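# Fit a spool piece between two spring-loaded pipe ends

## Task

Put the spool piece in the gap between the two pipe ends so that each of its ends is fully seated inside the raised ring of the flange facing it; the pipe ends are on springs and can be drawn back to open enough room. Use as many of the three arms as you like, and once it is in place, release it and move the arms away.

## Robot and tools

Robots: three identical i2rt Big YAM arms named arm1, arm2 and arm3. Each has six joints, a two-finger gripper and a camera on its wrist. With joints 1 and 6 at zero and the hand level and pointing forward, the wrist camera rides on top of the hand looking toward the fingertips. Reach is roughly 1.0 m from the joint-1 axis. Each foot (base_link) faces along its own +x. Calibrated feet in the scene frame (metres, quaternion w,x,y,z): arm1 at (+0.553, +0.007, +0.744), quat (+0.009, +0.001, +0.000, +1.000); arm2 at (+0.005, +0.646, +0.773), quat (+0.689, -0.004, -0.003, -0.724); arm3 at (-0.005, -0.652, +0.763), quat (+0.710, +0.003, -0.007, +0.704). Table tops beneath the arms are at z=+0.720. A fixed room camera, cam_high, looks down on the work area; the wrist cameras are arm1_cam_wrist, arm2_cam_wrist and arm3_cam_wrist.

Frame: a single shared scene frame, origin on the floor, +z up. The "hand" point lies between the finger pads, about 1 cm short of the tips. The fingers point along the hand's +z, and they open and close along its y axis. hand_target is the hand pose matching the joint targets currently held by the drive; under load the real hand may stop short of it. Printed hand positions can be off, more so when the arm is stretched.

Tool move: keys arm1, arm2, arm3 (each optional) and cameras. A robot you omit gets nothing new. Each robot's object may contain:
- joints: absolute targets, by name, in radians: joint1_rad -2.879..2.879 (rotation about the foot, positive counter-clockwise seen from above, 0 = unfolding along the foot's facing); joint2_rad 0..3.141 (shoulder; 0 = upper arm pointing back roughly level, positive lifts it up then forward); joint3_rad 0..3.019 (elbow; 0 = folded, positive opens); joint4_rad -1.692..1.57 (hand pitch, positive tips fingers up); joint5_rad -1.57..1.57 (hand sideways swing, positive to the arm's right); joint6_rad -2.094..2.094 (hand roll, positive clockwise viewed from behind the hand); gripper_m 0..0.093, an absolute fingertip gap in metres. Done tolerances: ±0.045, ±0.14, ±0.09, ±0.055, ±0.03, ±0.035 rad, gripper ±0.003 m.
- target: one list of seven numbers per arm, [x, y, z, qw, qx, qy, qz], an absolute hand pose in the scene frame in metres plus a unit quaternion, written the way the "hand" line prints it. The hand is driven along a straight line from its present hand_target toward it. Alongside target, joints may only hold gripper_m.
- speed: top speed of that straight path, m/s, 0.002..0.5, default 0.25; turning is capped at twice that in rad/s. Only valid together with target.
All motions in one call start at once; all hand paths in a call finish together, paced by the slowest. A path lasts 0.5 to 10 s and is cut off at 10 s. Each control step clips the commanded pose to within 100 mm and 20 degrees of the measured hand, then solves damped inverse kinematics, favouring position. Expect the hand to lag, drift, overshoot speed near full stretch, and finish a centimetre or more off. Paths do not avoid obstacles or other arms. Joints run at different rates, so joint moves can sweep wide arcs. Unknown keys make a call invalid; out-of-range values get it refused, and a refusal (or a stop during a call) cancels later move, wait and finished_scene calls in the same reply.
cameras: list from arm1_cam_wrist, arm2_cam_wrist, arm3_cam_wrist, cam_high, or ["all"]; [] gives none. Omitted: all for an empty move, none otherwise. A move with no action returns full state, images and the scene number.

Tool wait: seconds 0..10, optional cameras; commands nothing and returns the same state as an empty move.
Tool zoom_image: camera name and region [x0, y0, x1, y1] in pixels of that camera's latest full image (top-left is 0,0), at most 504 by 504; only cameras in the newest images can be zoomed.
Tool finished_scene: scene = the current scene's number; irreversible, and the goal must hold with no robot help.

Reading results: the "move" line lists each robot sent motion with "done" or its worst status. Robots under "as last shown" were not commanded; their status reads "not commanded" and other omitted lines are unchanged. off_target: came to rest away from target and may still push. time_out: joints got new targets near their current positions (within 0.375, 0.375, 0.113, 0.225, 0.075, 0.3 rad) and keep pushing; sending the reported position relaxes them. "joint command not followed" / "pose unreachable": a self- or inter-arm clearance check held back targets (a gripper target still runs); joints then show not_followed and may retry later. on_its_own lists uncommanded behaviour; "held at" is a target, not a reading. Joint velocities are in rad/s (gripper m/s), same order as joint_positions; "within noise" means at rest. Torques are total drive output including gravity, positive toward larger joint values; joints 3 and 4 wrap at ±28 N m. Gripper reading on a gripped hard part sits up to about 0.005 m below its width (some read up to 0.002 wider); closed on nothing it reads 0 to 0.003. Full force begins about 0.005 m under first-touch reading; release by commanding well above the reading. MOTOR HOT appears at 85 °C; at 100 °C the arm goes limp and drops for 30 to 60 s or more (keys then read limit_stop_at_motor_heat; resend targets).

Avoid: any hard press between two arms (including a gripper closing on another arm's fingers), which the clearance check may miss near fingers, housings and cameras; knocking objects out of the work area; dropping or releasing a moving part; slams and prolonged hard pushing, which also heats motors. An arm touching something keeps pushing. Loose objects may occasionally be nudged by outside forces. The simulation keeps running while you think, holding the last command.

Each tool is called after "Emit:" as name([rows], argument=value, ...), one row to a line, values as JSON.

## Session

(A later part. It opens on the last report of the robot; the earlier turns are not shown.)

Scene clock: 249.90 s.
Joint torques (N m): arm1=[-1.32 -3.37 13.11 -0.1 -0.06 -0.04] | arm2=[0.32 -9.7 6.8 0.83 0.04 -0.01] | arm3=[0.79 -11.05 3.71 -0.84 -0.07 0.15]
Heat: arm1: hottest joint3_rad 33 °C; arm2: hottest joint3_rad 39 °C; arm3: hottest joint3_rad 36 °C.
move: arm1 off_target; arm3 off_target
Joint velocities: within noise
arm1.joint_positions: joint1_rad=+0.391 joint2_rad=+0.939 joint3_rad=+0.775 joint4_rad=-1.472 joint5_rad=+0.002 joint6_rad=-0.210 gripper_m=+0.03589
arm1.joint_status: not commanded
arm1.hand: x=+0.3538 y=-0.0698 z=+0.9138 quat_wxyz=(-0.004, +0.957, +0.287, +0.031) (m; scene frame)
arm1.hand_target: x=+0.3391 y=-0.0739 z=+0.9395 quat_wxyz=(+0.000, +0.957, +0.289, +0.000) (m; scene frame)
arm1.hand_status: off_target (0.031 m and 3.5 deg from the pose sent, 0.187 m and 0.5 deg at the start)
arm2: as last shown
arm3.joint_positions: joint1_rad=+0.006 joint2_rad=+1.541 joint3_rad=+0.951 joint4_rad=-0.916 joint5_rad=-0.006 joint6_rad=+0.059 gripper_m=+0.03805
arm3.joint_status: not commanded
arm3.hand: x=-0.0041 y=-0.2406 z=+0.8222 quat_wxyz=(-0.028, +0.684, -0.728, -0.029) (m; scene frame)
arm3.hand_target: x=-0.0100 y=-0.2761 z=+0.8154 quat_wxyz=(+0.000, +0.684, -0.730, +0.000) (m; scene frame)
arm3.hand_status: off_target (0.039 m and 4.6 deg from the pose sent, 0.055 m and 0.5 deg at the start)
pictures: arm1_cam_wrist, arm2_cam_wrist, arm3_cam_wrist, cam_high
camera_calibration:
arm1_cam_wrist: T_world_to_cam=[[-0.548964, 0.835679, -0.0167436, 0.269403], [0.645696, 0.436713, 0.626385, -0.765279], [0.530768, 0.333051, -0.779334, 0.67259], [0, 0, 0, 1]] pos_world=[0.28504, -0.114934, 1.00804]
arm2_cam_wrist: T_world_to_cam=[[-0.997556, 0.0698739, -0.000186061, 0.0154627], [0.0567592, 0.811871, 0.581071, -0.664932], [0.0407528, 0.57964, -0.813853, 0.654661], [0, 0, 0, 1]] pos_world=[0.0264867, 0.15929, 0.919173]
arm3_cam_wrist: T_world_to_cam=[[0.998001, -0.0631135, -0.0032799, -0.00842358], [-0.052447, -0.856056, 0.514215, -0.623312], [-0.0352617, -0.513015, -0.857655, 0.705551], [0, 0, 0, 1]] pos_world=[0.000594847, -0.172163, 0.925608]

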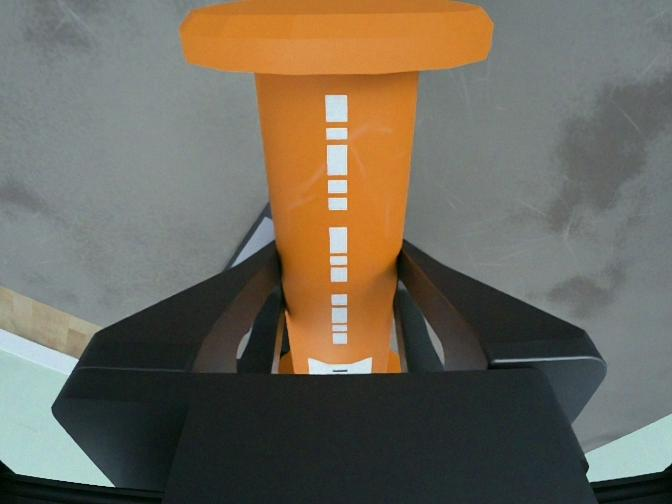

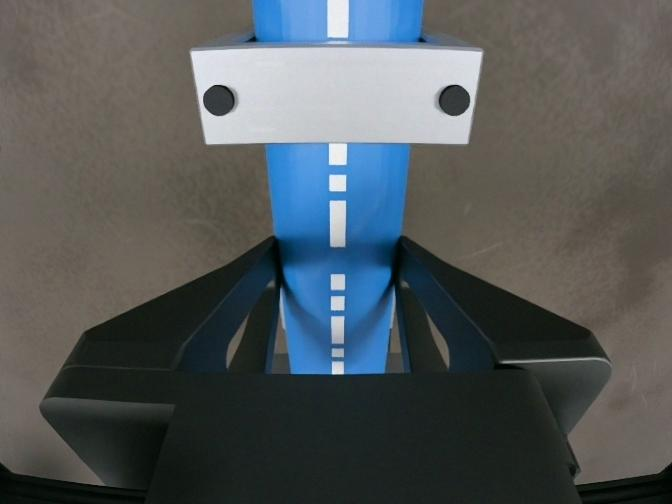

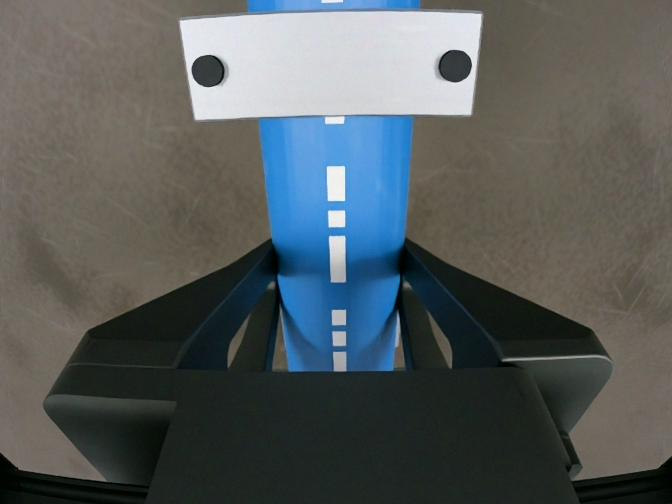

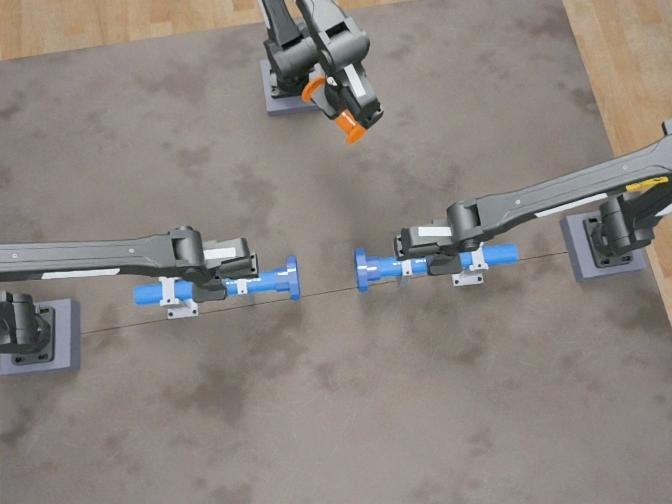

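Emit:
move(arm1={"target":[0.15,-0.01,1.0,0.2495,-0.6858,-0.6428,0.234],"speed":0.2}, arm3={"target":[-0.0155,-0.35,0.816,0,0.6839,-0.7296,0],"speed":0.08}, cameras=["all"])

Emit:
zoom_image(camera="cam_high", region=[220, 200, 480, 320])

Scene clock: 267.40 s.
Joint torques (N m): arm1=[-1.26 -4.42 13.37 2.66 -0.07 0] | arm2=[0.26 -9.76 6.78 0.83 0.04 -0.01] | arm3=[1.38 -13.1 -0.43 -4.07 -0.17 0.19]
Heat: arm1: hottest joint3_rad 36 °C; arm2: hottest joint3_rad 38 °C; arm3: hottest joint3_rad 35 °C.
move: arm1 off_target; arm3 off_target
Joint velocities: within noise
arm1.joint_positions: joint1_rad=+0.112 joint2_rad=+0.977 joint3_rad=+0.820 joint4_rad=-0.807 joint5_rad=+0.099 joint6_rad=-1.442 gripper_m=+0.03588
arm1.joint_status: not commanded
arm1.hand: x=+0.1704 y=-0.0111 z=+0.9667 quat_wxyz=(-0.224, +0.696, +0.651, -0.205) (m; scene frame)
arm1.hand_target: x=+0.1524 y=-0.0098 z=+1.0003 quat_wxyz=(-0.250, +0.686, +0.643, -0.234) (m; scene frame)
arm1.hand_status: off_target (0.039 m and 4.7 deg from the pose sent, 0.229 m and 66.8 deg at the start)
arm2: as last shown
arm3.joint_positions: joint1_rad=+0.011 joint2_rad=+1.445 joint3_rad=+0.829 joint4_rad=-0.797 joint5_rad=+0.000 joint6_rad=+0.062 gripper_m=+0.03805
arm3.joint_status: not commanded
arm3.hand: x=-0.0051 y=-0.2606 z=+0.8195 quat_wxyz=(-0.061, +0.683, -0.725, -0.060) (m; scene frame)
arm3.hand_target: x=-0.0125 y=-0.3374 z=+0.8096 quat_wxyz=(-0.002, +0.684, -0.730, +0.001) (m; scene frame)
arm3.hand_status: off_target (0.090 m and 9.8 deg from the pose sent, 0.110 m and 4.6 deg at the start)
pictures: arm1_cam_wrist, arm2_cam_wrist, arm3_cam_wrist, cam_high
camera_calibration:
arm1_cam_wrist: T_world_to_cam=[[-0.817942, 0.0536017, 0.572799, -0.412204], [0.386786, 0.788278, 0.478555, -0.514683], [-0.425873, 0.612981, -0.665497, 0.84767], [0, 0, 0, 1]] pos_world=[0.222913, -0.0917977, 1.04654]
arm2_cam_wrist: T_world_to_cam=[[-0.997556, 0.0698739, -0.000186061, 0.0154627], [0.0567592, 0.811871, 0.581071, -0.664932], [0.0407528, 0.57964, -0.813853, 0.654661], [0, 0, 0, 1]] pos_world=[0.0264867, 0.15929, 0.919173]
arm3_cam_wrist: T_world_to_cam=[[0.998155, -0.0606192, -0.00340386, -0.00787148], [-0.0531443, -0.899433, 0.433816, -0.584598], [-0.0293591, -0.432835, -0.900995, 0.749458], [0, 0, 0, 1]] pos_world=[-0.00120765, -0.201892, 0.928839]

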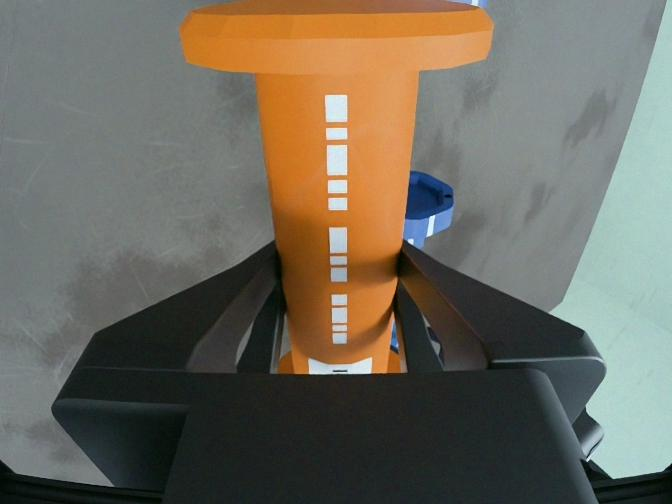

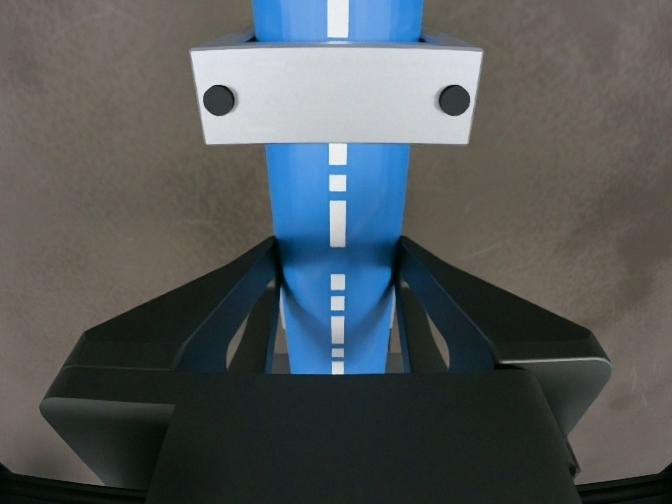

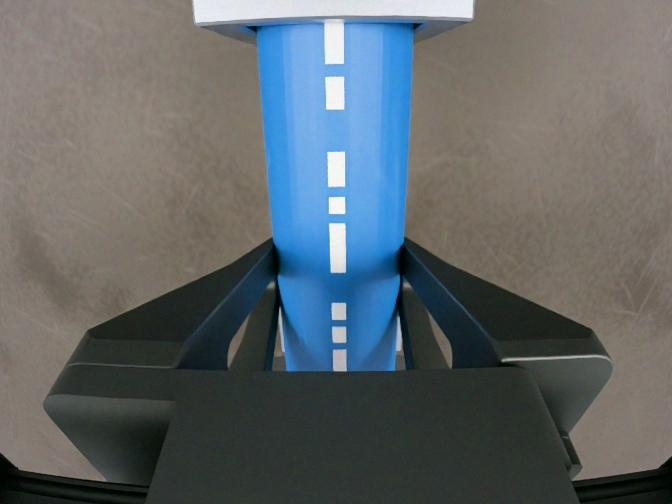

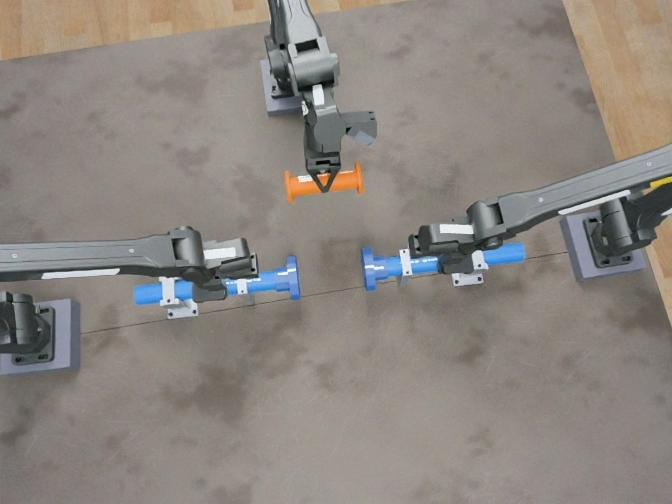

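Scaled by 1.938 from the camera's 672x504 image, which has a finer 960x720 frame.

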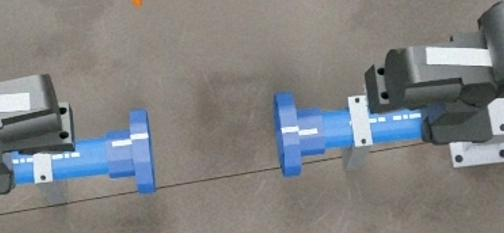

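Emit:
move(arm2={"joints":{"gripper_m":0.09}}, arm3={"target":[-0.0155,-0.395,0.816,0,0.6839,-0.7296,0],"speed":0.1})

Emit:
move(arm1={"target":[0.10,-0.008,0.99,0.2495,-0.6858,-0.6428,0.234],"speed":0.15}, arm2={"target":[0.030,0.245,0.96,0,0.7296,0.6839,0]}, cameras=["arm1_cam_wrist","cam_high","arm3_cam_wrist"])

Emit:
zoom_image(camera="cam_high", region=[220, 150, 480, 320])

Scene clock: 293.20 s.
Joint torques (N m): arm1=[-1.32 -4.48 13.38 2.63 -0.07 0] | arm2=[0.32 -9.7 6.8 0.81 0.04 -0.01] | arm3=[0.91 -14.15 -1.03 -4.59 -0.23 0.16]
Heat: arm1: hottest joint3_rad 41 °C; arm2: hottest joint3_rad 38 °C; arm3: hottest joint3_rad 33 °C.
move: arm2 done; arm3 off_target
Joint velocities: within noise
arm1.joint_positions: joint1_rad=+0.112 joint2_rad=+0.977 joint3_rad=+0.820 joint4_rad=-0.807 joint5_rad=+0.099 joint6_rad=-1.443 gripper_m=+0.03588
arm1.joint_status: not commanded
arm1.hand: x=+0.1703 y=-0.0111 z=+0.9666 quat_wxyz=(-0.224, +0.696, +0.651, -0.205) (m; scene frame)
arm1.hand_target: x=+0.1523 y=-0.0099 z=+1.0002 quat_wxyz=(-0.250, +0.686, +0.643, -0.234) (m; scene frame)
arm1.hand_status: not commanded
arm2.joint_positions: joint1_rad=+0.109 joint2_rad=+1.592 joint3_rad=+0.992 joint4_rad=-0.971 joint5_rad=-0.002 joint6_rad=+0.122 gripper_m=+0.08992
arm2.joint_status: all done
arm2.hand: x=+0.0294 y=+0.2339 z=+0.8239 quat_wxyz=(-0.004, -0.729, -0.685, +0.004) (m; scene frame)
arm2.hand_target: x=+0.0246 y=+0.2352 z=+0.8162 quat_wxyz=(+0.000, -0.730, -0.684, +0.000) (m; scene frame)
arm2.hand_status: not commanded
arm3.joint_positions: joint1_rad=+0.011 joint2_rad=+1.429 joint3_rad=+0.809 joint4_rad=-0.779 joint5_rad=+0.001 joint6_rad=+0.062 gripper_m=+0.03805
arm3.joint_status: not commanded
arm3.hand: x=-0.0051 y=-0.2638 z=+0.8193 quat_wxyz=(-0.066, +0.683, -0.725, -0.065) (m; scene frame)
arm3.hand_target: x=-0.0106 y=-0.3479 z=+0.8083 quat_wxyz=(-0.002, +0.684, -0.730, +0.001) (m; scene frame)
arm3.hand_status: off_target (0.132 m and 10.7 deg from the pose sent, 0.135 m and 9.8 deg at the start; pose on its path clipped on 26 of 33 steps)
camera_calibration:
arm1_cam_wrist: T_world_to_cam=[[-0.818058, 0.0528217, 0.572704, -0.412094], [0.386065, 0.788522, 0.478734, -0.51464], [-0.426303, 0.612734, -0.66545, 0.847626], [0, 0, 0, 1]] pos_world=[0.222913, -0.0917965, 1.04644]
arm2_cam_wrist: T_world_to_cam=[[-0.997581, 0.0695151, -0.000196863, 0.0155303], [0.0564613, 0.811898, 0.581063, -0.664921], [0.0405525, 0.579646, -0.813859, 0.654671], [0, 0, 0, 1]] pos_world=[0.0264865, 0.159291, 0.919173]
arm3_cam_wrist: T_world_to_cam=[[0.998179, -0.0602211, -0.00360642, -0.00779598], [-0.0531403, -0.905966, 0.420003, -0.57779], [-0.0285603, -0.419046, -0.907516, 0.75679], [0, 0, 0, 1]] pos_world=[-0.001308, -0.206797, 0.929444]

Scene clock: 294.63 s.
Joint torques (N m): arm1=[-1.32 -6.18 14.76 2.59 -0.08 0] | arm2=[1.32 -9.11 12.19 0.1 0.03 0.11] | arm3=[0.97 -14.04 -1.02 -4.52 -0.23 0.09]
Heat: arm1: hottest joint3_rad 41 °C; arm2: hottest joint3_rad 38 °C; arm3: hottest joint3_rad 33 °C.
move: arm1 off_target; arm2 off_target
Joint velocities: within noise
arm1.joint_positions: joint1_rad=+0.094 joint2_rad=+1.121 joint3_rad=+0.867 joint4_rad=-0.729 joint5_rad=+0.088 joint6_rad=-1.457 gripper_m=+0.03588
arm1.joint_status: not commanded
arm1.hand: x=+0.1295 y=-0.0091 z=+0.9464 quat_wxyz=(-0.217, +0.698, +0.653, -0.197) (m; scene frame)
arm1.hand_target: x=+0.1040 y=-0.0077 z=+0.9906 quat_wxyz=(-0.250, +0.686, +0.643, -0.234) (m; scene frame)
arm1.hand_status: off_target (0.053 m and 5.9 deg from the pose sent, 0.074 m and 4.7 deg at the start)
arm2.joint_positions: joint1_rad=+0.109 joint2_rad=+1.418 joint3_rad=+1.150 joint4_rad=-1.344 joint5_rad=-0.002 joint6_rad=+0.122 gripper_m=+0.08992
arm2.joint_status: not commanded
arm2.hand: x=+0.0282 y=+0.2588 z=+0.9458 quat_wxyz=(+0.012, -0.729, -0.684, -0.010) (m; scene frame)
arm2.hand_target: x=+0.0300 y=+0.2456 z=+0.9600 quat_wxyz=(+0.000, -0.730, -0.684, +0.000) (m; scene frame)
arm2.hand_status: off_target (0.020 m and 1.7 deg from the pose sent, 0.137 m and 0.7 deg at the start)
arm3: as last shown
pictures: arm1_cam_wrist, arm3_cam_wrist, cam_high
camera_calibration:
arm1_cam_wrist: T_world_to_cam=[[-0.829736, 0.0529046, 0.555644, -0.416309], [0.376381, 0.78814, 0.487004, -0.497358], [-0.41216, 0.613218, -0.67386, 0.821584], [0, 0, 0, 1]] pos_world=[0.180394, -0.0897976, 1.02717]
arm3_cam_wrist: T_world_to_cam=[[0.998179, -0.0602211, -0.00360642, -0.00779598], [-0.0531403, -0.905966, 0.420003, -0.57779], [-0.0285603, -0.419046, -0.907516, 0.75679], [0, 0, 0, 1]] pos_world=[-0.001308, -0.206797, 0.929444]

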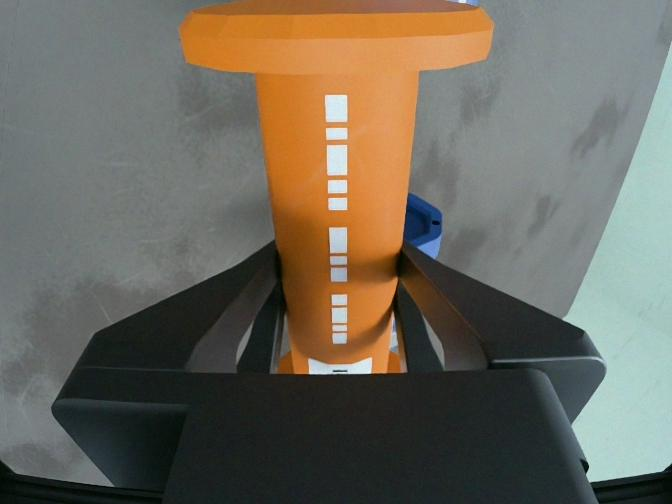

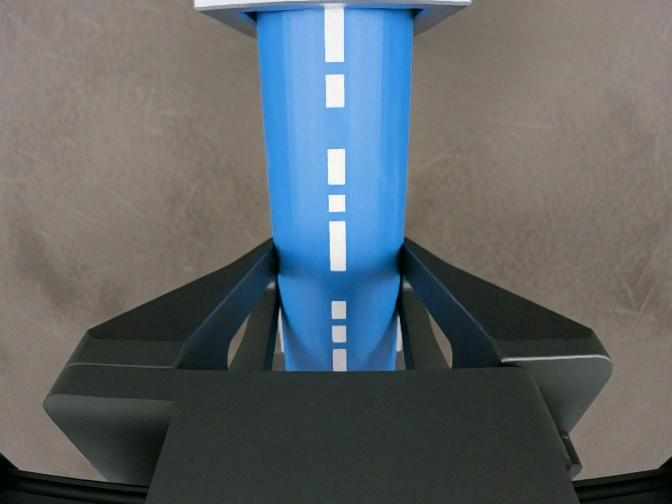

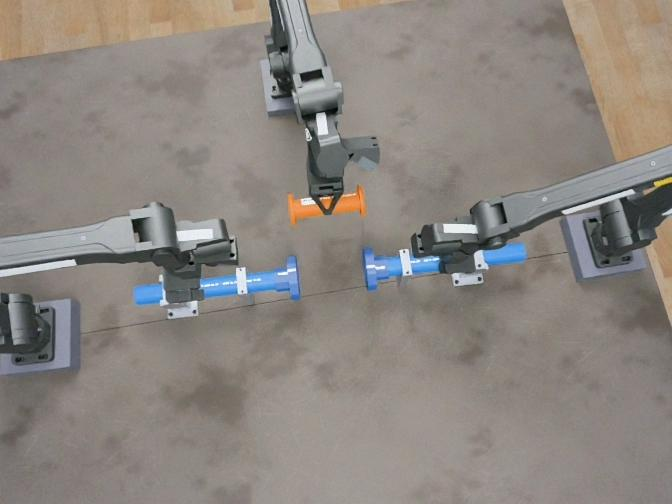

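Scaled by 1.938 from the camera's 672x504 image, which has a finer 960x720 frame.

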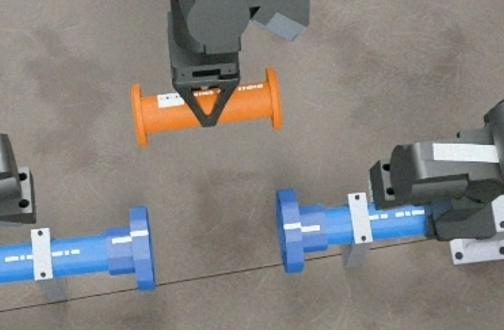

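Emit:
move(arm1={"target":[0.115,-0.007,0.86,0.2495,-0.6858,-0.6428,0.234],"speed":0.15}, arm2={"target":[-0.2,0.2,1.0,0.678,0.678,0.201,0.201],"speed":0.4}, cameras=["all"])

Scene clock: 352.73 s.
Joint torques (N m): arm1=[-1.32 -6.65 9.14 2.71 -0.08 0.01] | arm2=[1.14 -8.94 6.49 2.06 0.15 0.06] | arm3=[0.5 -13.68 -1.11 -4.37 -0.21 0.14]
Heat: arm1: hottest joint3_rad 49 °C; arm2: hottest joint3_rad 45 °C; arm3: hottest joint3_rad 31 °C.
move: arm1 off_target; arm2 done
Joint velocities: within noise
arm1.joint_positions: joint1_rad=+0.093 joint2_rad=+1.238 joint3_rad=+0.644 joint4_rad=-0.335 joint5_rad=+0.086 joint6_rad=-1.457 gripper_m=+0.03588
arm1.joint_status: not commanded
arm1.hand: x=+0.1277 y=-0.0093 z=+0.8459 quat_wxyz=(-0.233, +0.693, +0.647, -0.218) (m; scene frame)
arm1.hand_target: x=+0.1156 y=-0.0070 z=+0.8603 quat_wxyz=(-0.250, +0.686, +0.643, -0.234) (m; scene frame)
arm1.hand_status: off_target (0.019 m and 2.8 deg from the pose sent, 0.088 m and 5.9 deg at the start)
arm2.joint_positions: joint1_rad=-0.725 joint2_rad=+1.563 joint3_rad=+0.761 joint4_rad=+0.774 joint5_rad=-1.355 joint6_rad=+1.528 gripper_m=+0.08993
arm2.joint_status: not commanded
arm2.hand: x=-0.1992 y=+0.2002 z=+1.0104 quat_wxyz=(-0.681, -0.674, -0.210, -0.195) (m; scene frame)
arm2.hand_target: x=-0.1999 y=+0.2001 z=+1.0002 quat_wxyz=(-0.678, -0.678, -0.201, -0.201) (m; scene frame)
arm2.hand_status: done (0.010 m and 1.4 deg from the pose sent, 0.242 m and 102.5 deg at the start)
arm3: as last shown
pictures: arm1_cam_wrist, arm2_cam_wrist, arm3_cam_wrist, cam_high
camera_calibration:
arm1_cam_wrist: T_world_to_cam=[[-0.798385, 0.0552897, 0.599604, -0.403187], [0.401766, 0.790625, 0.462056, -0.429659], [-0.448515, 0.609799, -0.653437, 0.74071], [0, 0, 0, 1]] pos_world=[0.182944, -0.0896924, 0.924286]
arm2_cam_wrist: T_world_to_cam=[[-0.0132541, -0.0099939, -0.999862, 1.01191], [0.351503, 0.936082, -0.0140159, -0.0977846], [0.936093, -0.35164, -0.008894, 0.386795], [0, 0, 0, 1]] pos_world=[-0.314292, 0.23766, 1.01384]
arm3_cam_wrist: T_world_to_cam=[[0.998179, -0.0602211, -0.00360642, -0.00779598], [-0.0531403, -0.905966, 0.420003, -0.57779], [-0.0285603, -0.419046, -0.907516, 0.75679], [0, 0, 0, 1]] pos_world=[-0.001308, -0.206797, 0.929444]

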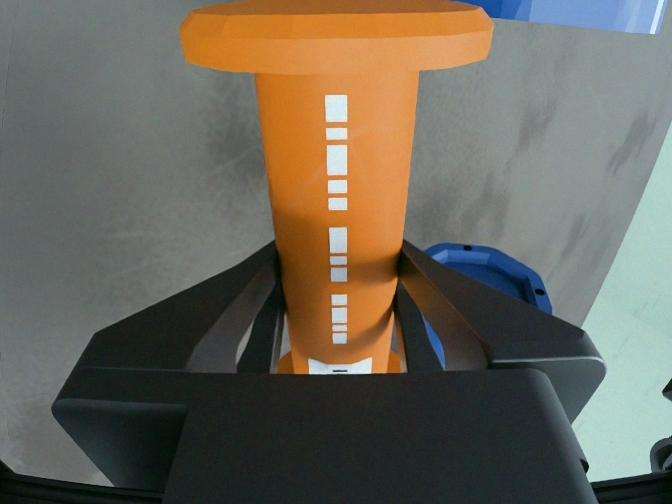

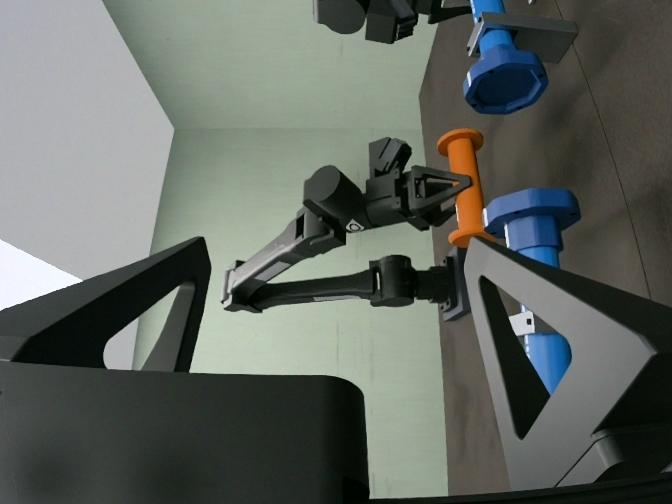

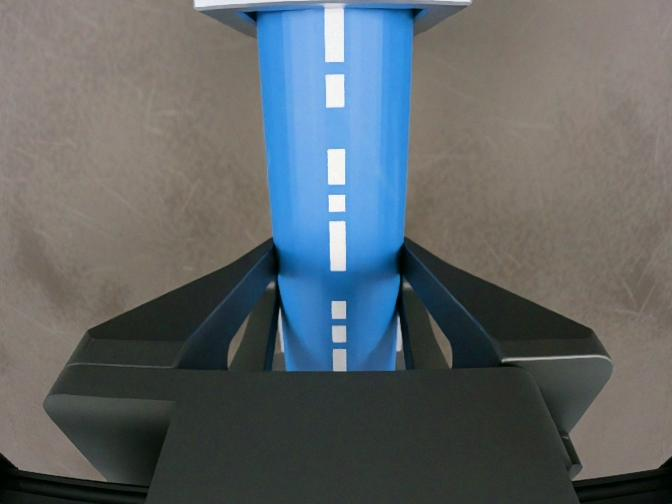

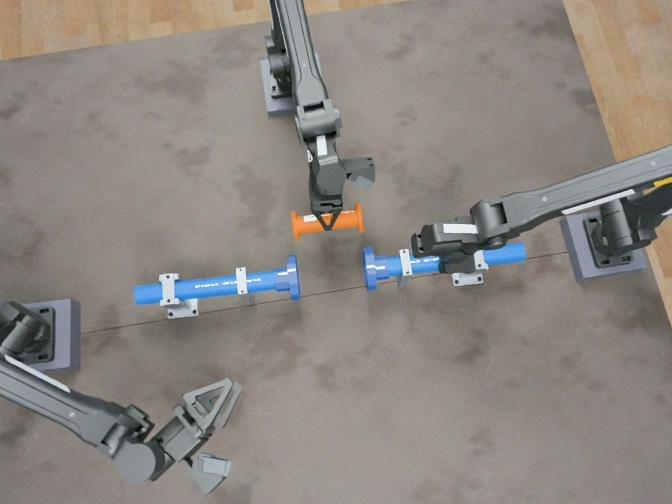

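Emit:
move(arm2={"target":[-0.19,0.10,0.825,0.678,0.678,0.201,0.201],"speed":0.3}, cameras=["arm2_cam_wrist","cam_high"])

Emit:
zoom_image(camera="arm2_cam_wrist", region=[200, 0, 500, 250])

Scene clock: 364.33 s.
Joint torques (N m): arm1=[-1.38 -6.71 9.13 2.71 -0.07 0.01] | arm2=[1.9 -12.92 6.56 2.13 0.14 0.07] | arm3=[-0.15 -13.98 -1.02 -4.56 -0.18 0.16]
Heat: arm1: hottest joint3_rad 48 °C; arm2: hottest joint3_rad 43 °C; arm3: hottest joint3_rad 31 °C.
move: arm2 done
Joint velocities: within noise
arm1, arm3: as last shown
arm2.joint_positions: joint1_rad=-0.581 joint2_rad=+2.136 joint3_rad=+0.914 joint4_rad=+1.179 joint5_rad=-1.202 joint6_rad=+1.545 gripper_m=+0.08993
arm2.joint_status: not commanded
arm2.hand: x=-0.1896 y=+0.1090 z=+0.8285 quat_wxyz=(-0.675, -0.682, -0.198, -0.201) (m; scene frame)
arm2.hand_target: x=-0.1898 y=+0.1004 z=+0.8250 quat_wxyz=(-0.678, -0.678, -0.201, -0.201) (m; scene frame)
arm2.hand_status: done (0.010 m and 0.7 deg from the pose sent, 0.211 m and 1.4 deg at the start)
pictures: arm2_cam_wrist, cam_high
camera_calibration:
arm2_cam_wrist: T_world_to_cam=[[0.00694074, 0.0144303, -0.999872, 0.830412], [0.360314, 0.932695, 0.015962, -0.0411971], [0.932805, -0.360379, 0.00127414, 0.3359], [0, 0, 0, 1]] pos_world=[-0.304249, 0.147492, 0.830535]

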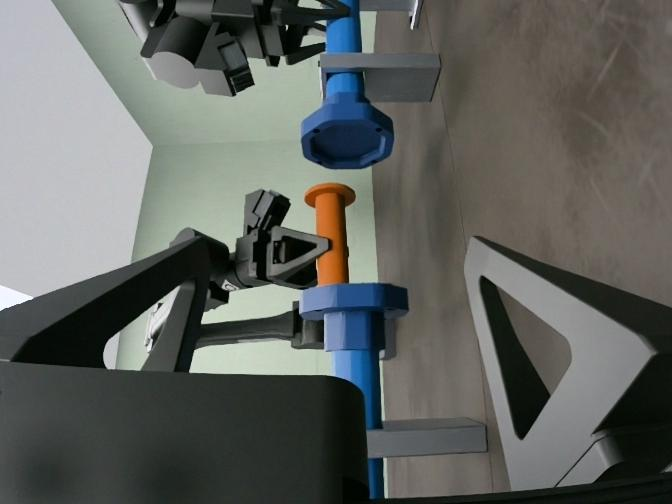

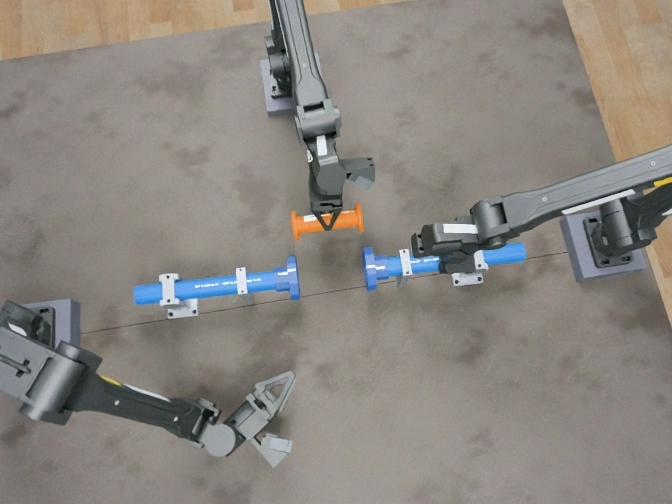

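Scaled by 1.680 from the camera's 672x504 image, which has a finer 960x720 frame.

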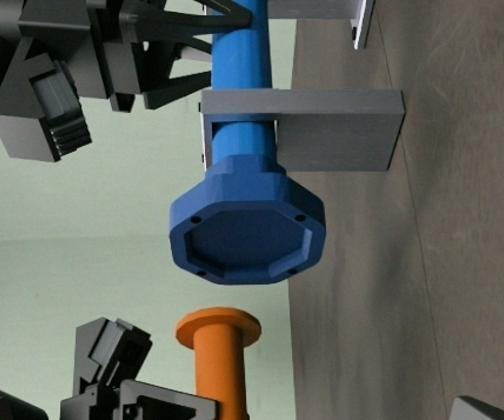

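Emit:
zoom_image(camera="cam_high", region=[270, 190, 390, 310])

Emit:
zoom_image(camera="arm2_cam_wrist", region=[270, 70, 430, 350])

Scaled by 4.200 from the camera's 672x504 image, which has a finer 960x720 frame.

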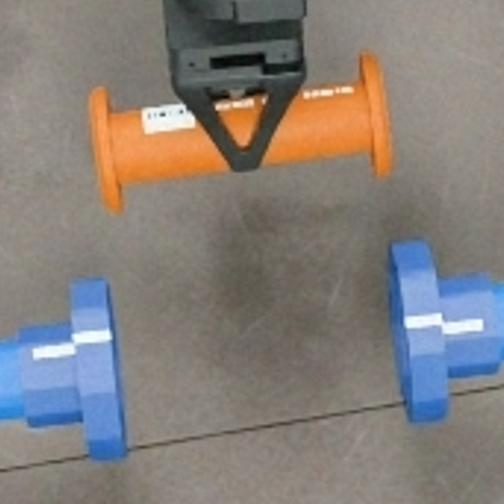

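Scaled by 1.800 from the camera's 672x504 image, which has a finer 960x720 frame.

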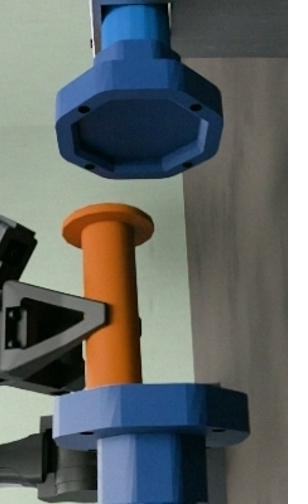

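Emit:
move(arm3={"target":[-0.0106,-0.36,0.812,0.0636,0.6813,-0.7268,0.0597],"speed":0.1}, cameras=["arm3_cam_wrist","cam_high"])

Emit:
zoom_image(camera="cam_high", region=[270, 190, 390, 310])

Scene clock: 394.40 s.
Joint torques (N m): arm1=[-1.32 -6.65 9.13 2.73 -0.08 0.01] | arm2=[1.96 -12.98 6.57 2.11 0.15 0.07] | arm3=[0.44 -11.52 1.48 -5.98 -0.5 0.06]
Heat: arm1: hottest joint3_rad 46 °C; arm2: hottest joint3_rad 41 °C; arm3: hottest joint3_rad 30 °C.
move: arm3 off_target
Joint velocities: within noise
arm1, arm2: as last shown
arm2.joint_positions: joint1_rad=-0.581 joint2_rad=+2.136 joint3_rad=+0.914 joint4_rad=+1.179 joint5_rad=-1.202 joint6_rad=+1.546 gripper_m=+0.08993
arm2.hand: x=-0.1896 y=+0.1090 z=+0.8285 quat_wxyz=(-0.675, -0.682, -0.197, -0.201) (m; scene frame)
arm3.joint_positions: joint1_rad=+0.011 joint2_rad=+1.489 joint3_rad=+0.886 joint4_rad=-0.901 joint5_rad=-0.003 joint6_rad=+0.061 gripper_m=+0.03805
arm3.joint_status: not commanded
arm3.hand: x=-0.0058 y=-0.2632 z=+0.8201 quat_wxyz=(-0.029, +0.685, -0.727, -0.028) (m; scene frame)
arm3.hand_target: x=-0.0096 y=-0.3469 z=+0.8109 quat_wxyz=(+0.060, +0.681, -0.727, +0.058) (m; scene frame)
arm3.hand_status: off_target (0.097 m and 14.6 deg from the pose sent, 0.097 m and 20.7 deg at the start)
pictures: arm3_cam_wrist, cam_high
camera_calibration:
arm3_cam_wrist: T_world_to_cam=[[0.998182, -0.0602673, -0.000726853, -0.00946852], [-0.0513462, -0.856618, 0.513389, -0.641176], [-0.0315632, -0.512418, -0.858156, 0.692698], [0, 0, 0, 1]] pos_world=[-0.00160692, -0.194863, 0.923609]

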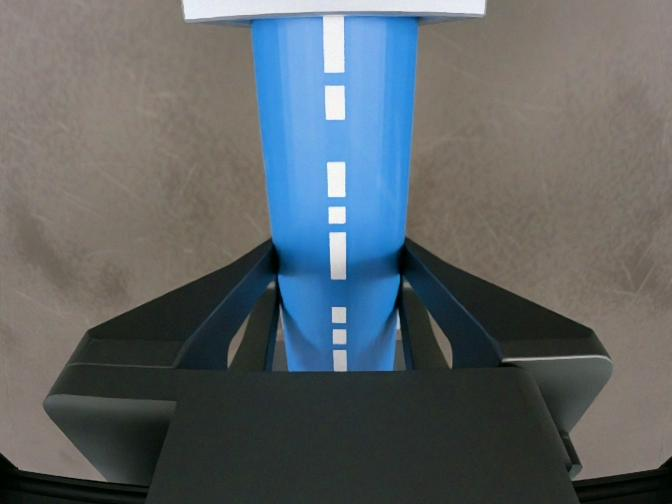

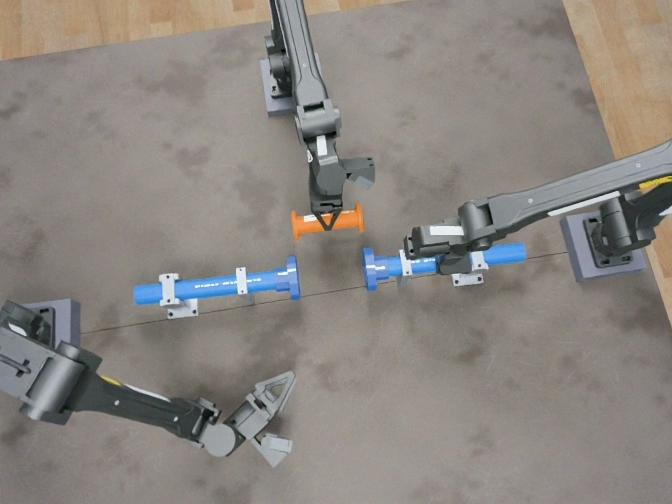

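Scaled by 4.200 from the camera's 672x504 image, which has a finer 960x720 frame.

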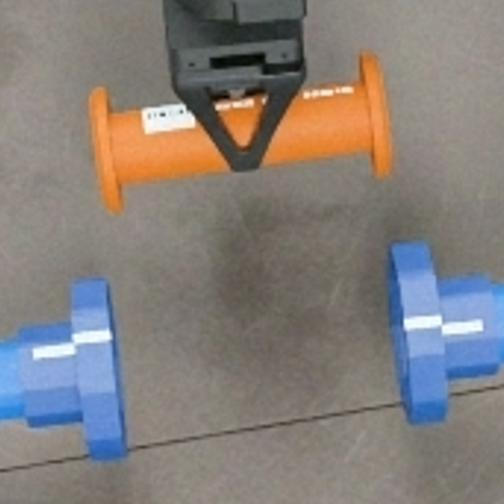

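Emit:
move(arm1={"target":[0.114,-0.007,0.838,0.2495,-0.6858,-0.6428,0.234],"speed":0.1}, cameras=["arm1_cam_wrist","arm2_cam_wrist","cam_high"])

Emit:
zoom_image(camera="arm2_cam_wrist", region=[270, 70, 430, 350])

Emit:
zoom_image(camera="cam_high", region=[270, 190, 390, 310])

Scene clock: 406.07 s.
Joint torques (N m): arm1=[-1.32 -7 8.73 2.74 -0.08 0.01] | arm2=[1.96 -12.98 6.54 2.13 0.15 0.07] | arm3=[0.26 -11.52 1.47 -5.9 -0.58 0.02]
Heat: arm1: hottest joint3_rad 46 °C; arm2: hottest joint3_rad 40 °C; arm3: hottest joint2_rad 30 °C.
move: arm1 off_target
Joint velocities: within noise
arm1.joint_positions: joint1_rad=+0.093 joint2_rad=+1.287 joint3_rad=+0.613 joint4_rad=-0.257 joint5_rad=+0.086 joint6_rad=-1.457 gripper_m=+0.03588
arm1.joint_status: not commanded
arm1.hand: x=+0.1273 y=-0.0093 z=+0.8236 quat_wxyz=(-0.233, +0.693, +0.647, -0.217) (m; scene frame)
arm1.hand_target: x=+0.1146 y=-0.0070 z=+0.8383 quat_wxyz=(-0.250, +0.686, +0.643, -0.234) (m; scene frame)
arm1.hand_status: off_target (0.020 m and 2.9 deg from the pose sent, 0.016 m and 2.8 deg at the start)
arm2, arm3: as last shown
arm3.hand: x=-0.0058 y=-0.2630 z=+0.8202 quat_wxyz=(-0.029, +0.685, -0.727, -0.028) (m; scene frame)
arm3.hand_target: x=-0.0096 y=-0.3467 z=+0.8110 quat_wxyz=(+0.060, +0.681, -0.727, +0.057) (m; scene frame)
pictures: arm1_cam_wrist, arm2_cam_wrist, cam_high
camera_calibration:
arm1_cam_wrist: T_world_to_cam=[[-0.799339, 0.0548137, 0.598375, -0.388978], [0.400785, 0.79059, 0.462967, -0.419802], [-0.447693, 0.609887, -0.653918, 0.726207], [0, 0, 0, 1]] pos_world=[0.182443, -0.0896922, 0.901989]
arm2_cam_wrist: T_world_to_cam=[[0.00742222, 0.0145649, -0.999866, 0.830535], [0.360307, 0.932692, 0.0162611, -0.0414465], [0.932804, -0.36038, 0.00167479, 0.335568], [0, 0, 0, 1]] pos_world=[-0.30425, 0.147492, 0.830536]

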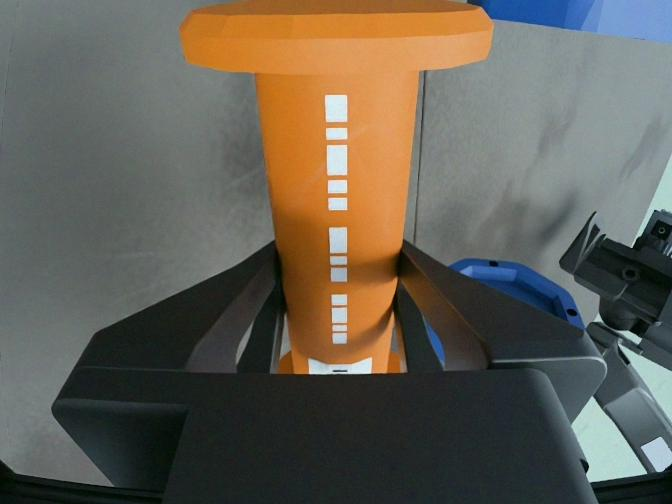

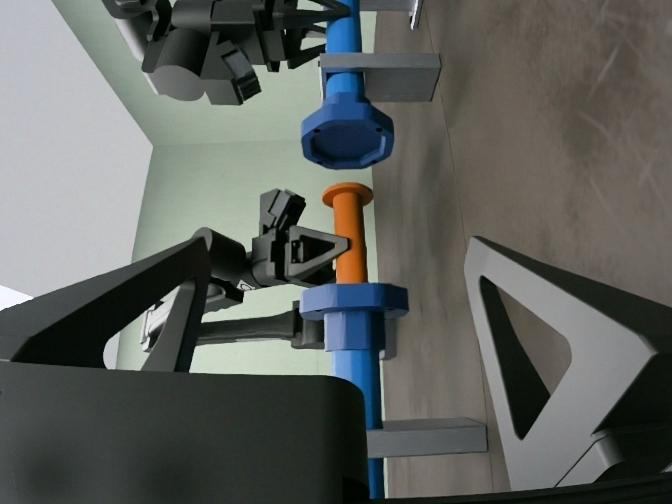

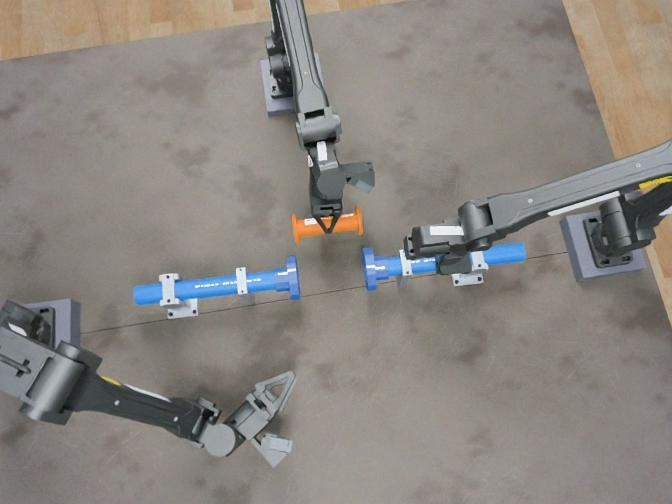

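Scaled by 1.800 from the camera's 672x504 image, which has a finer 960x720 frame.

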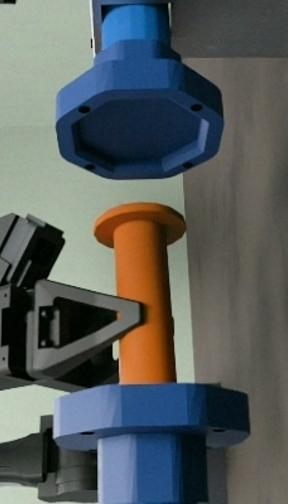

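Scaled by 4.200 from the camera's 672x504 image, which has a finer 960x720 frame.

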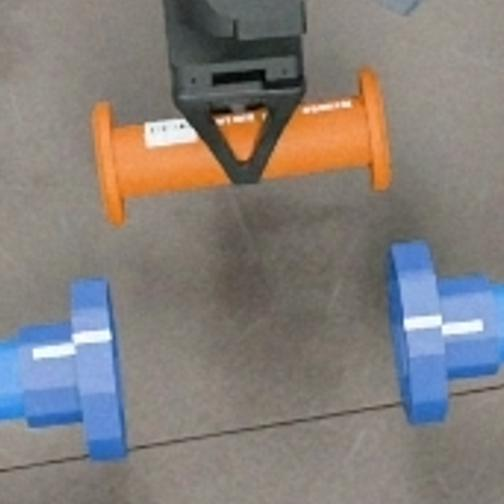

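Emit:
move(arm2={"target":[-0.2,0.2,0.99,0.678,0.678,0.201,0.201],"speed":0.4})

Emit:
move(arm2={"target":[0.026,0.235,0.93,0,0.7296,0.6839,0],"speed":0.4})

Emit:
move(arm2={"target":[0.0246,0.235,0.816,0,0.7296,0.6839,0],"speed":0.2}, cameras=["arm2_cam_wrist","cam_high"])

Scene clock: 418.13 s.
Joint torques (N m): arm1=[-1.32 -7 8.75 2.73 -0.08 0.01] | arm2=[0.5 -11.81 6.42 1.21 -0.11 -0.12] | arm3=[-0.21 -11.52 1.31 -6.24 -0.57 0.11]
Heat: arm1: hottest joint3_rad 44 °C; arm2: hottest joint3_rad 39 °C; arm3: hottest joint2_rad 30 °C.
move: arm2 done
Joint velocities: within noise
arm1, arm3: as last shown
arm1.hand: x=+0.1273 y=-0.0092 z=+0.8236 quat_wxyz=(-0.233, +0.693, +0.647, -0.217) (m; scene frame)
arm1.hand_target: x=+0.1146 y=-0.0069 z=+0.8382 quat_wxyz=(-0.250, +0.686, +0.643, -0.234) (m; scene frame)
arm2.joint_positions: joint1_rad=-0.716 joint2_rad=+1.624 joint3_rad=+0.748 joint4_rad=+0.838 joint5_rad=-1.350 joint6_rad=+1.554 gripper_m=+0.08993
arm2.joint_status: not commanded
arm2.hand: x=-0.1973 y=+0.1961 z=+0.9857 quat_wxyz=(-0.676, -0.679, -0.199, -0.208) (m; scene frame)
arm2.hand_target: x=-0.2000 y=+0.2000 z=+0.9900 quat_wxyz=(-0.678, -0.678, -0.201, -0.201) (m; scene frame)
arm2.hand_status: done (0.006 m and 0.9 deg from the pose sent, 0.186 m and 0.7 deg at the start)
camera_calibration:
arm1_cam_wrist: T_world_to_cam=[[-0.799306, 0.0550984, 0.598393, -0.388979], [0.401088, 0.790432, 0.462974, -0.419956], [-0.44748, 0.610066, -0.653897, 0.726104], [0, 0, 0, 1]] pos_world=[0.182443, -0.0895928, 0.901989]
arm2_cam_wrist: T_world_to_cam=[[0.0157394, 0.0120158, -0.999804, 0.98858], [0.347766, 0.937432, 0.0167409, -0.126455], [0.937449, -0.347962, 0.0105759, 0.363713], [0, 0, 0, 1]] pos_world=[-0.312545, 0.233222, 0.986656]
arm3_cam_wrist: T_world_to_cam=[[0.998182, -0.0602661, -0.00074853, -0.00944209], [-0.0513455, -0.856803, 0.51308, -0.640944], [-0.0315627, -0.512109, -0.85834, 0.693152], [0, 0, 0, 1]] pos_world=[-0.00160692, -0.194763, 0.923809]

Scene clock: 421.20 s.
Joint torques (N m): arm1=[-1.32 -7 8.76 2.71 -0.07 0.01] | arm2=[1.61 -8.41 12.3 0.12 0.2 0.15] | arm3=[0.32 -10.99 1.36 -6.11 -0.57 0.03]
Heat: arm1: hottest joint3_rad 43 °C; arm2: hottest joint3_rad 39 °C; arm3: hottest joint2_rad 30 °C.
move: arm2 off_target
Joint velocities: within noise
arm1, arm3: as last shown
arm2.joint_positions: joint1_rad=+0.094 joint2_rad=+1.450 joint3_rad=+1.113 joint4_rad=-1.264 joint5_rad=-0.006 joint6_rad=+0.105 gripper_m=+0.08995
arm2.joint_status: not commanded
arm2.hand: x=+0.0235 y=+0.2513 z=+0.9197 quat_wxyz=(+0.007, -0.728, -0.685, -0.008) (m; scene frame)
arm2.hand_target: x=+0.0259 y=+0.2357 z=+0.9299 quat_wxyz=(+0.000, -0.730, -0.684, +0.000) (m; scene frame)
arm2.hand_status: off_target (0.019 m and 1.2 deg from the pose sent, 0.233 m and 101.7 deg at the start; pose on its path clipped on 35 of 92 steps)
camera_calibration:
arm1_cam_wrist: T_world_to_cam=[[-0.799306, 0.0550984, 0.598393, -0.388979], [0.401088, 0.790432, 0.462974, -0.419956], [-0.44748, 0.610066, -0.653897, 0.726104], [0, 0, 0, 1]] pos_world=[0.182443, -0.0895928, 0.901989]
arm2_cam_wrist: T_world_to_cam=[[-0.997727, 0.0673793, -0.000310695, 0.00905701], [0.0533579, 0.792903, 0.607007, -0.753391], [0.0411461, 0.605611, -0.794696, 0.698605], [0, 0, 0, 1]] pos_world=[0.020491, 0.173673, 1.0125]
arm3_cam_wrist: T_world_to_cam=[[0.998182, -0.0602661, -0.00074853, -0.00944209], [-0.0513455, -0.856803, 0.51308, -0.640944], [-0.0315627, -0.512109, -0.85834, 0.693152], [0, 0, 0, 1]] pos_world=[-0.00160692, -0.194763, 0.923809]

Scene clock: 422.53 s.
Joint torques (N m): arm1=[-1.26 -6.95 8.73 2.71 -0.07 0.01] | arm2=[1.32 -9.82 7.04 0.81 0.21 0.14] | arm3=[-0.85 -10.81 1.54 -6.12 -0.57 0.04]
Heat: arm1: hottest joint3_rad 43 °C; arm2: hottest joint3_rad 39 °C; arm3: hottest joint2_rad 30 °C.
move: arm2 done
Joint velocities: within noise
arm1, arm3: as last shown
arm2.joint_positions: joint1_rad=+0.094 joint2_rad=+1.593 joint3_rad=+0.989 joint4_rad=-0.971 joint5_rad=-0.006 joint6_rad=+0.105 gripper_m=+0.08995
arm2.joint_status: not commanded
arm2.hand: x=+0.0239 y=+0.2352 z=+0.8225 quat_wxyz=(-0.004, -0.728, -0.685, +0.001) (m; scene frame)
arm2.hand_target: x=+0.0245 y=+0.2351 z=+0.8161 quat_wxyz=(+0.000, -0.730, -0.684, +0.000) (m; scene frame)
arm2.hand_status: done (0.007 m and 0.5 deg from the pose sent, 0.105 m and 1.2 deg at the start)
pictures: arm2_cam_wrist, cam_high
camera_calibration:
arm2_cam_wrist: T_world_to_cam=[[-0.99773, 0.0672679, -0.00307706, 0.0128918], [0.0527569, 0.809264, 0.585072, -0.667487], [0.0418467, 0.583582, -0.810976, 0.649606], [0, 0, 0, 1]] pos_world=[0.0208932, 0.160207, 0.917382]

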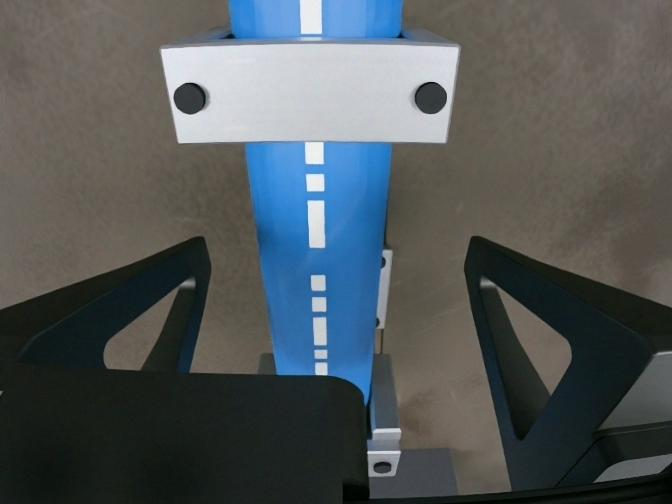

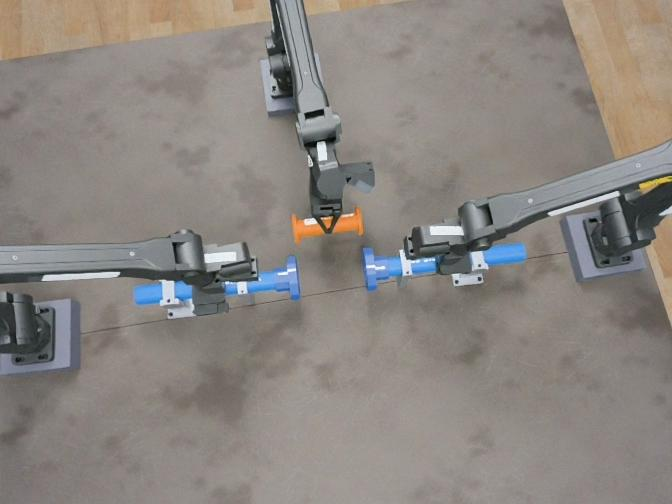

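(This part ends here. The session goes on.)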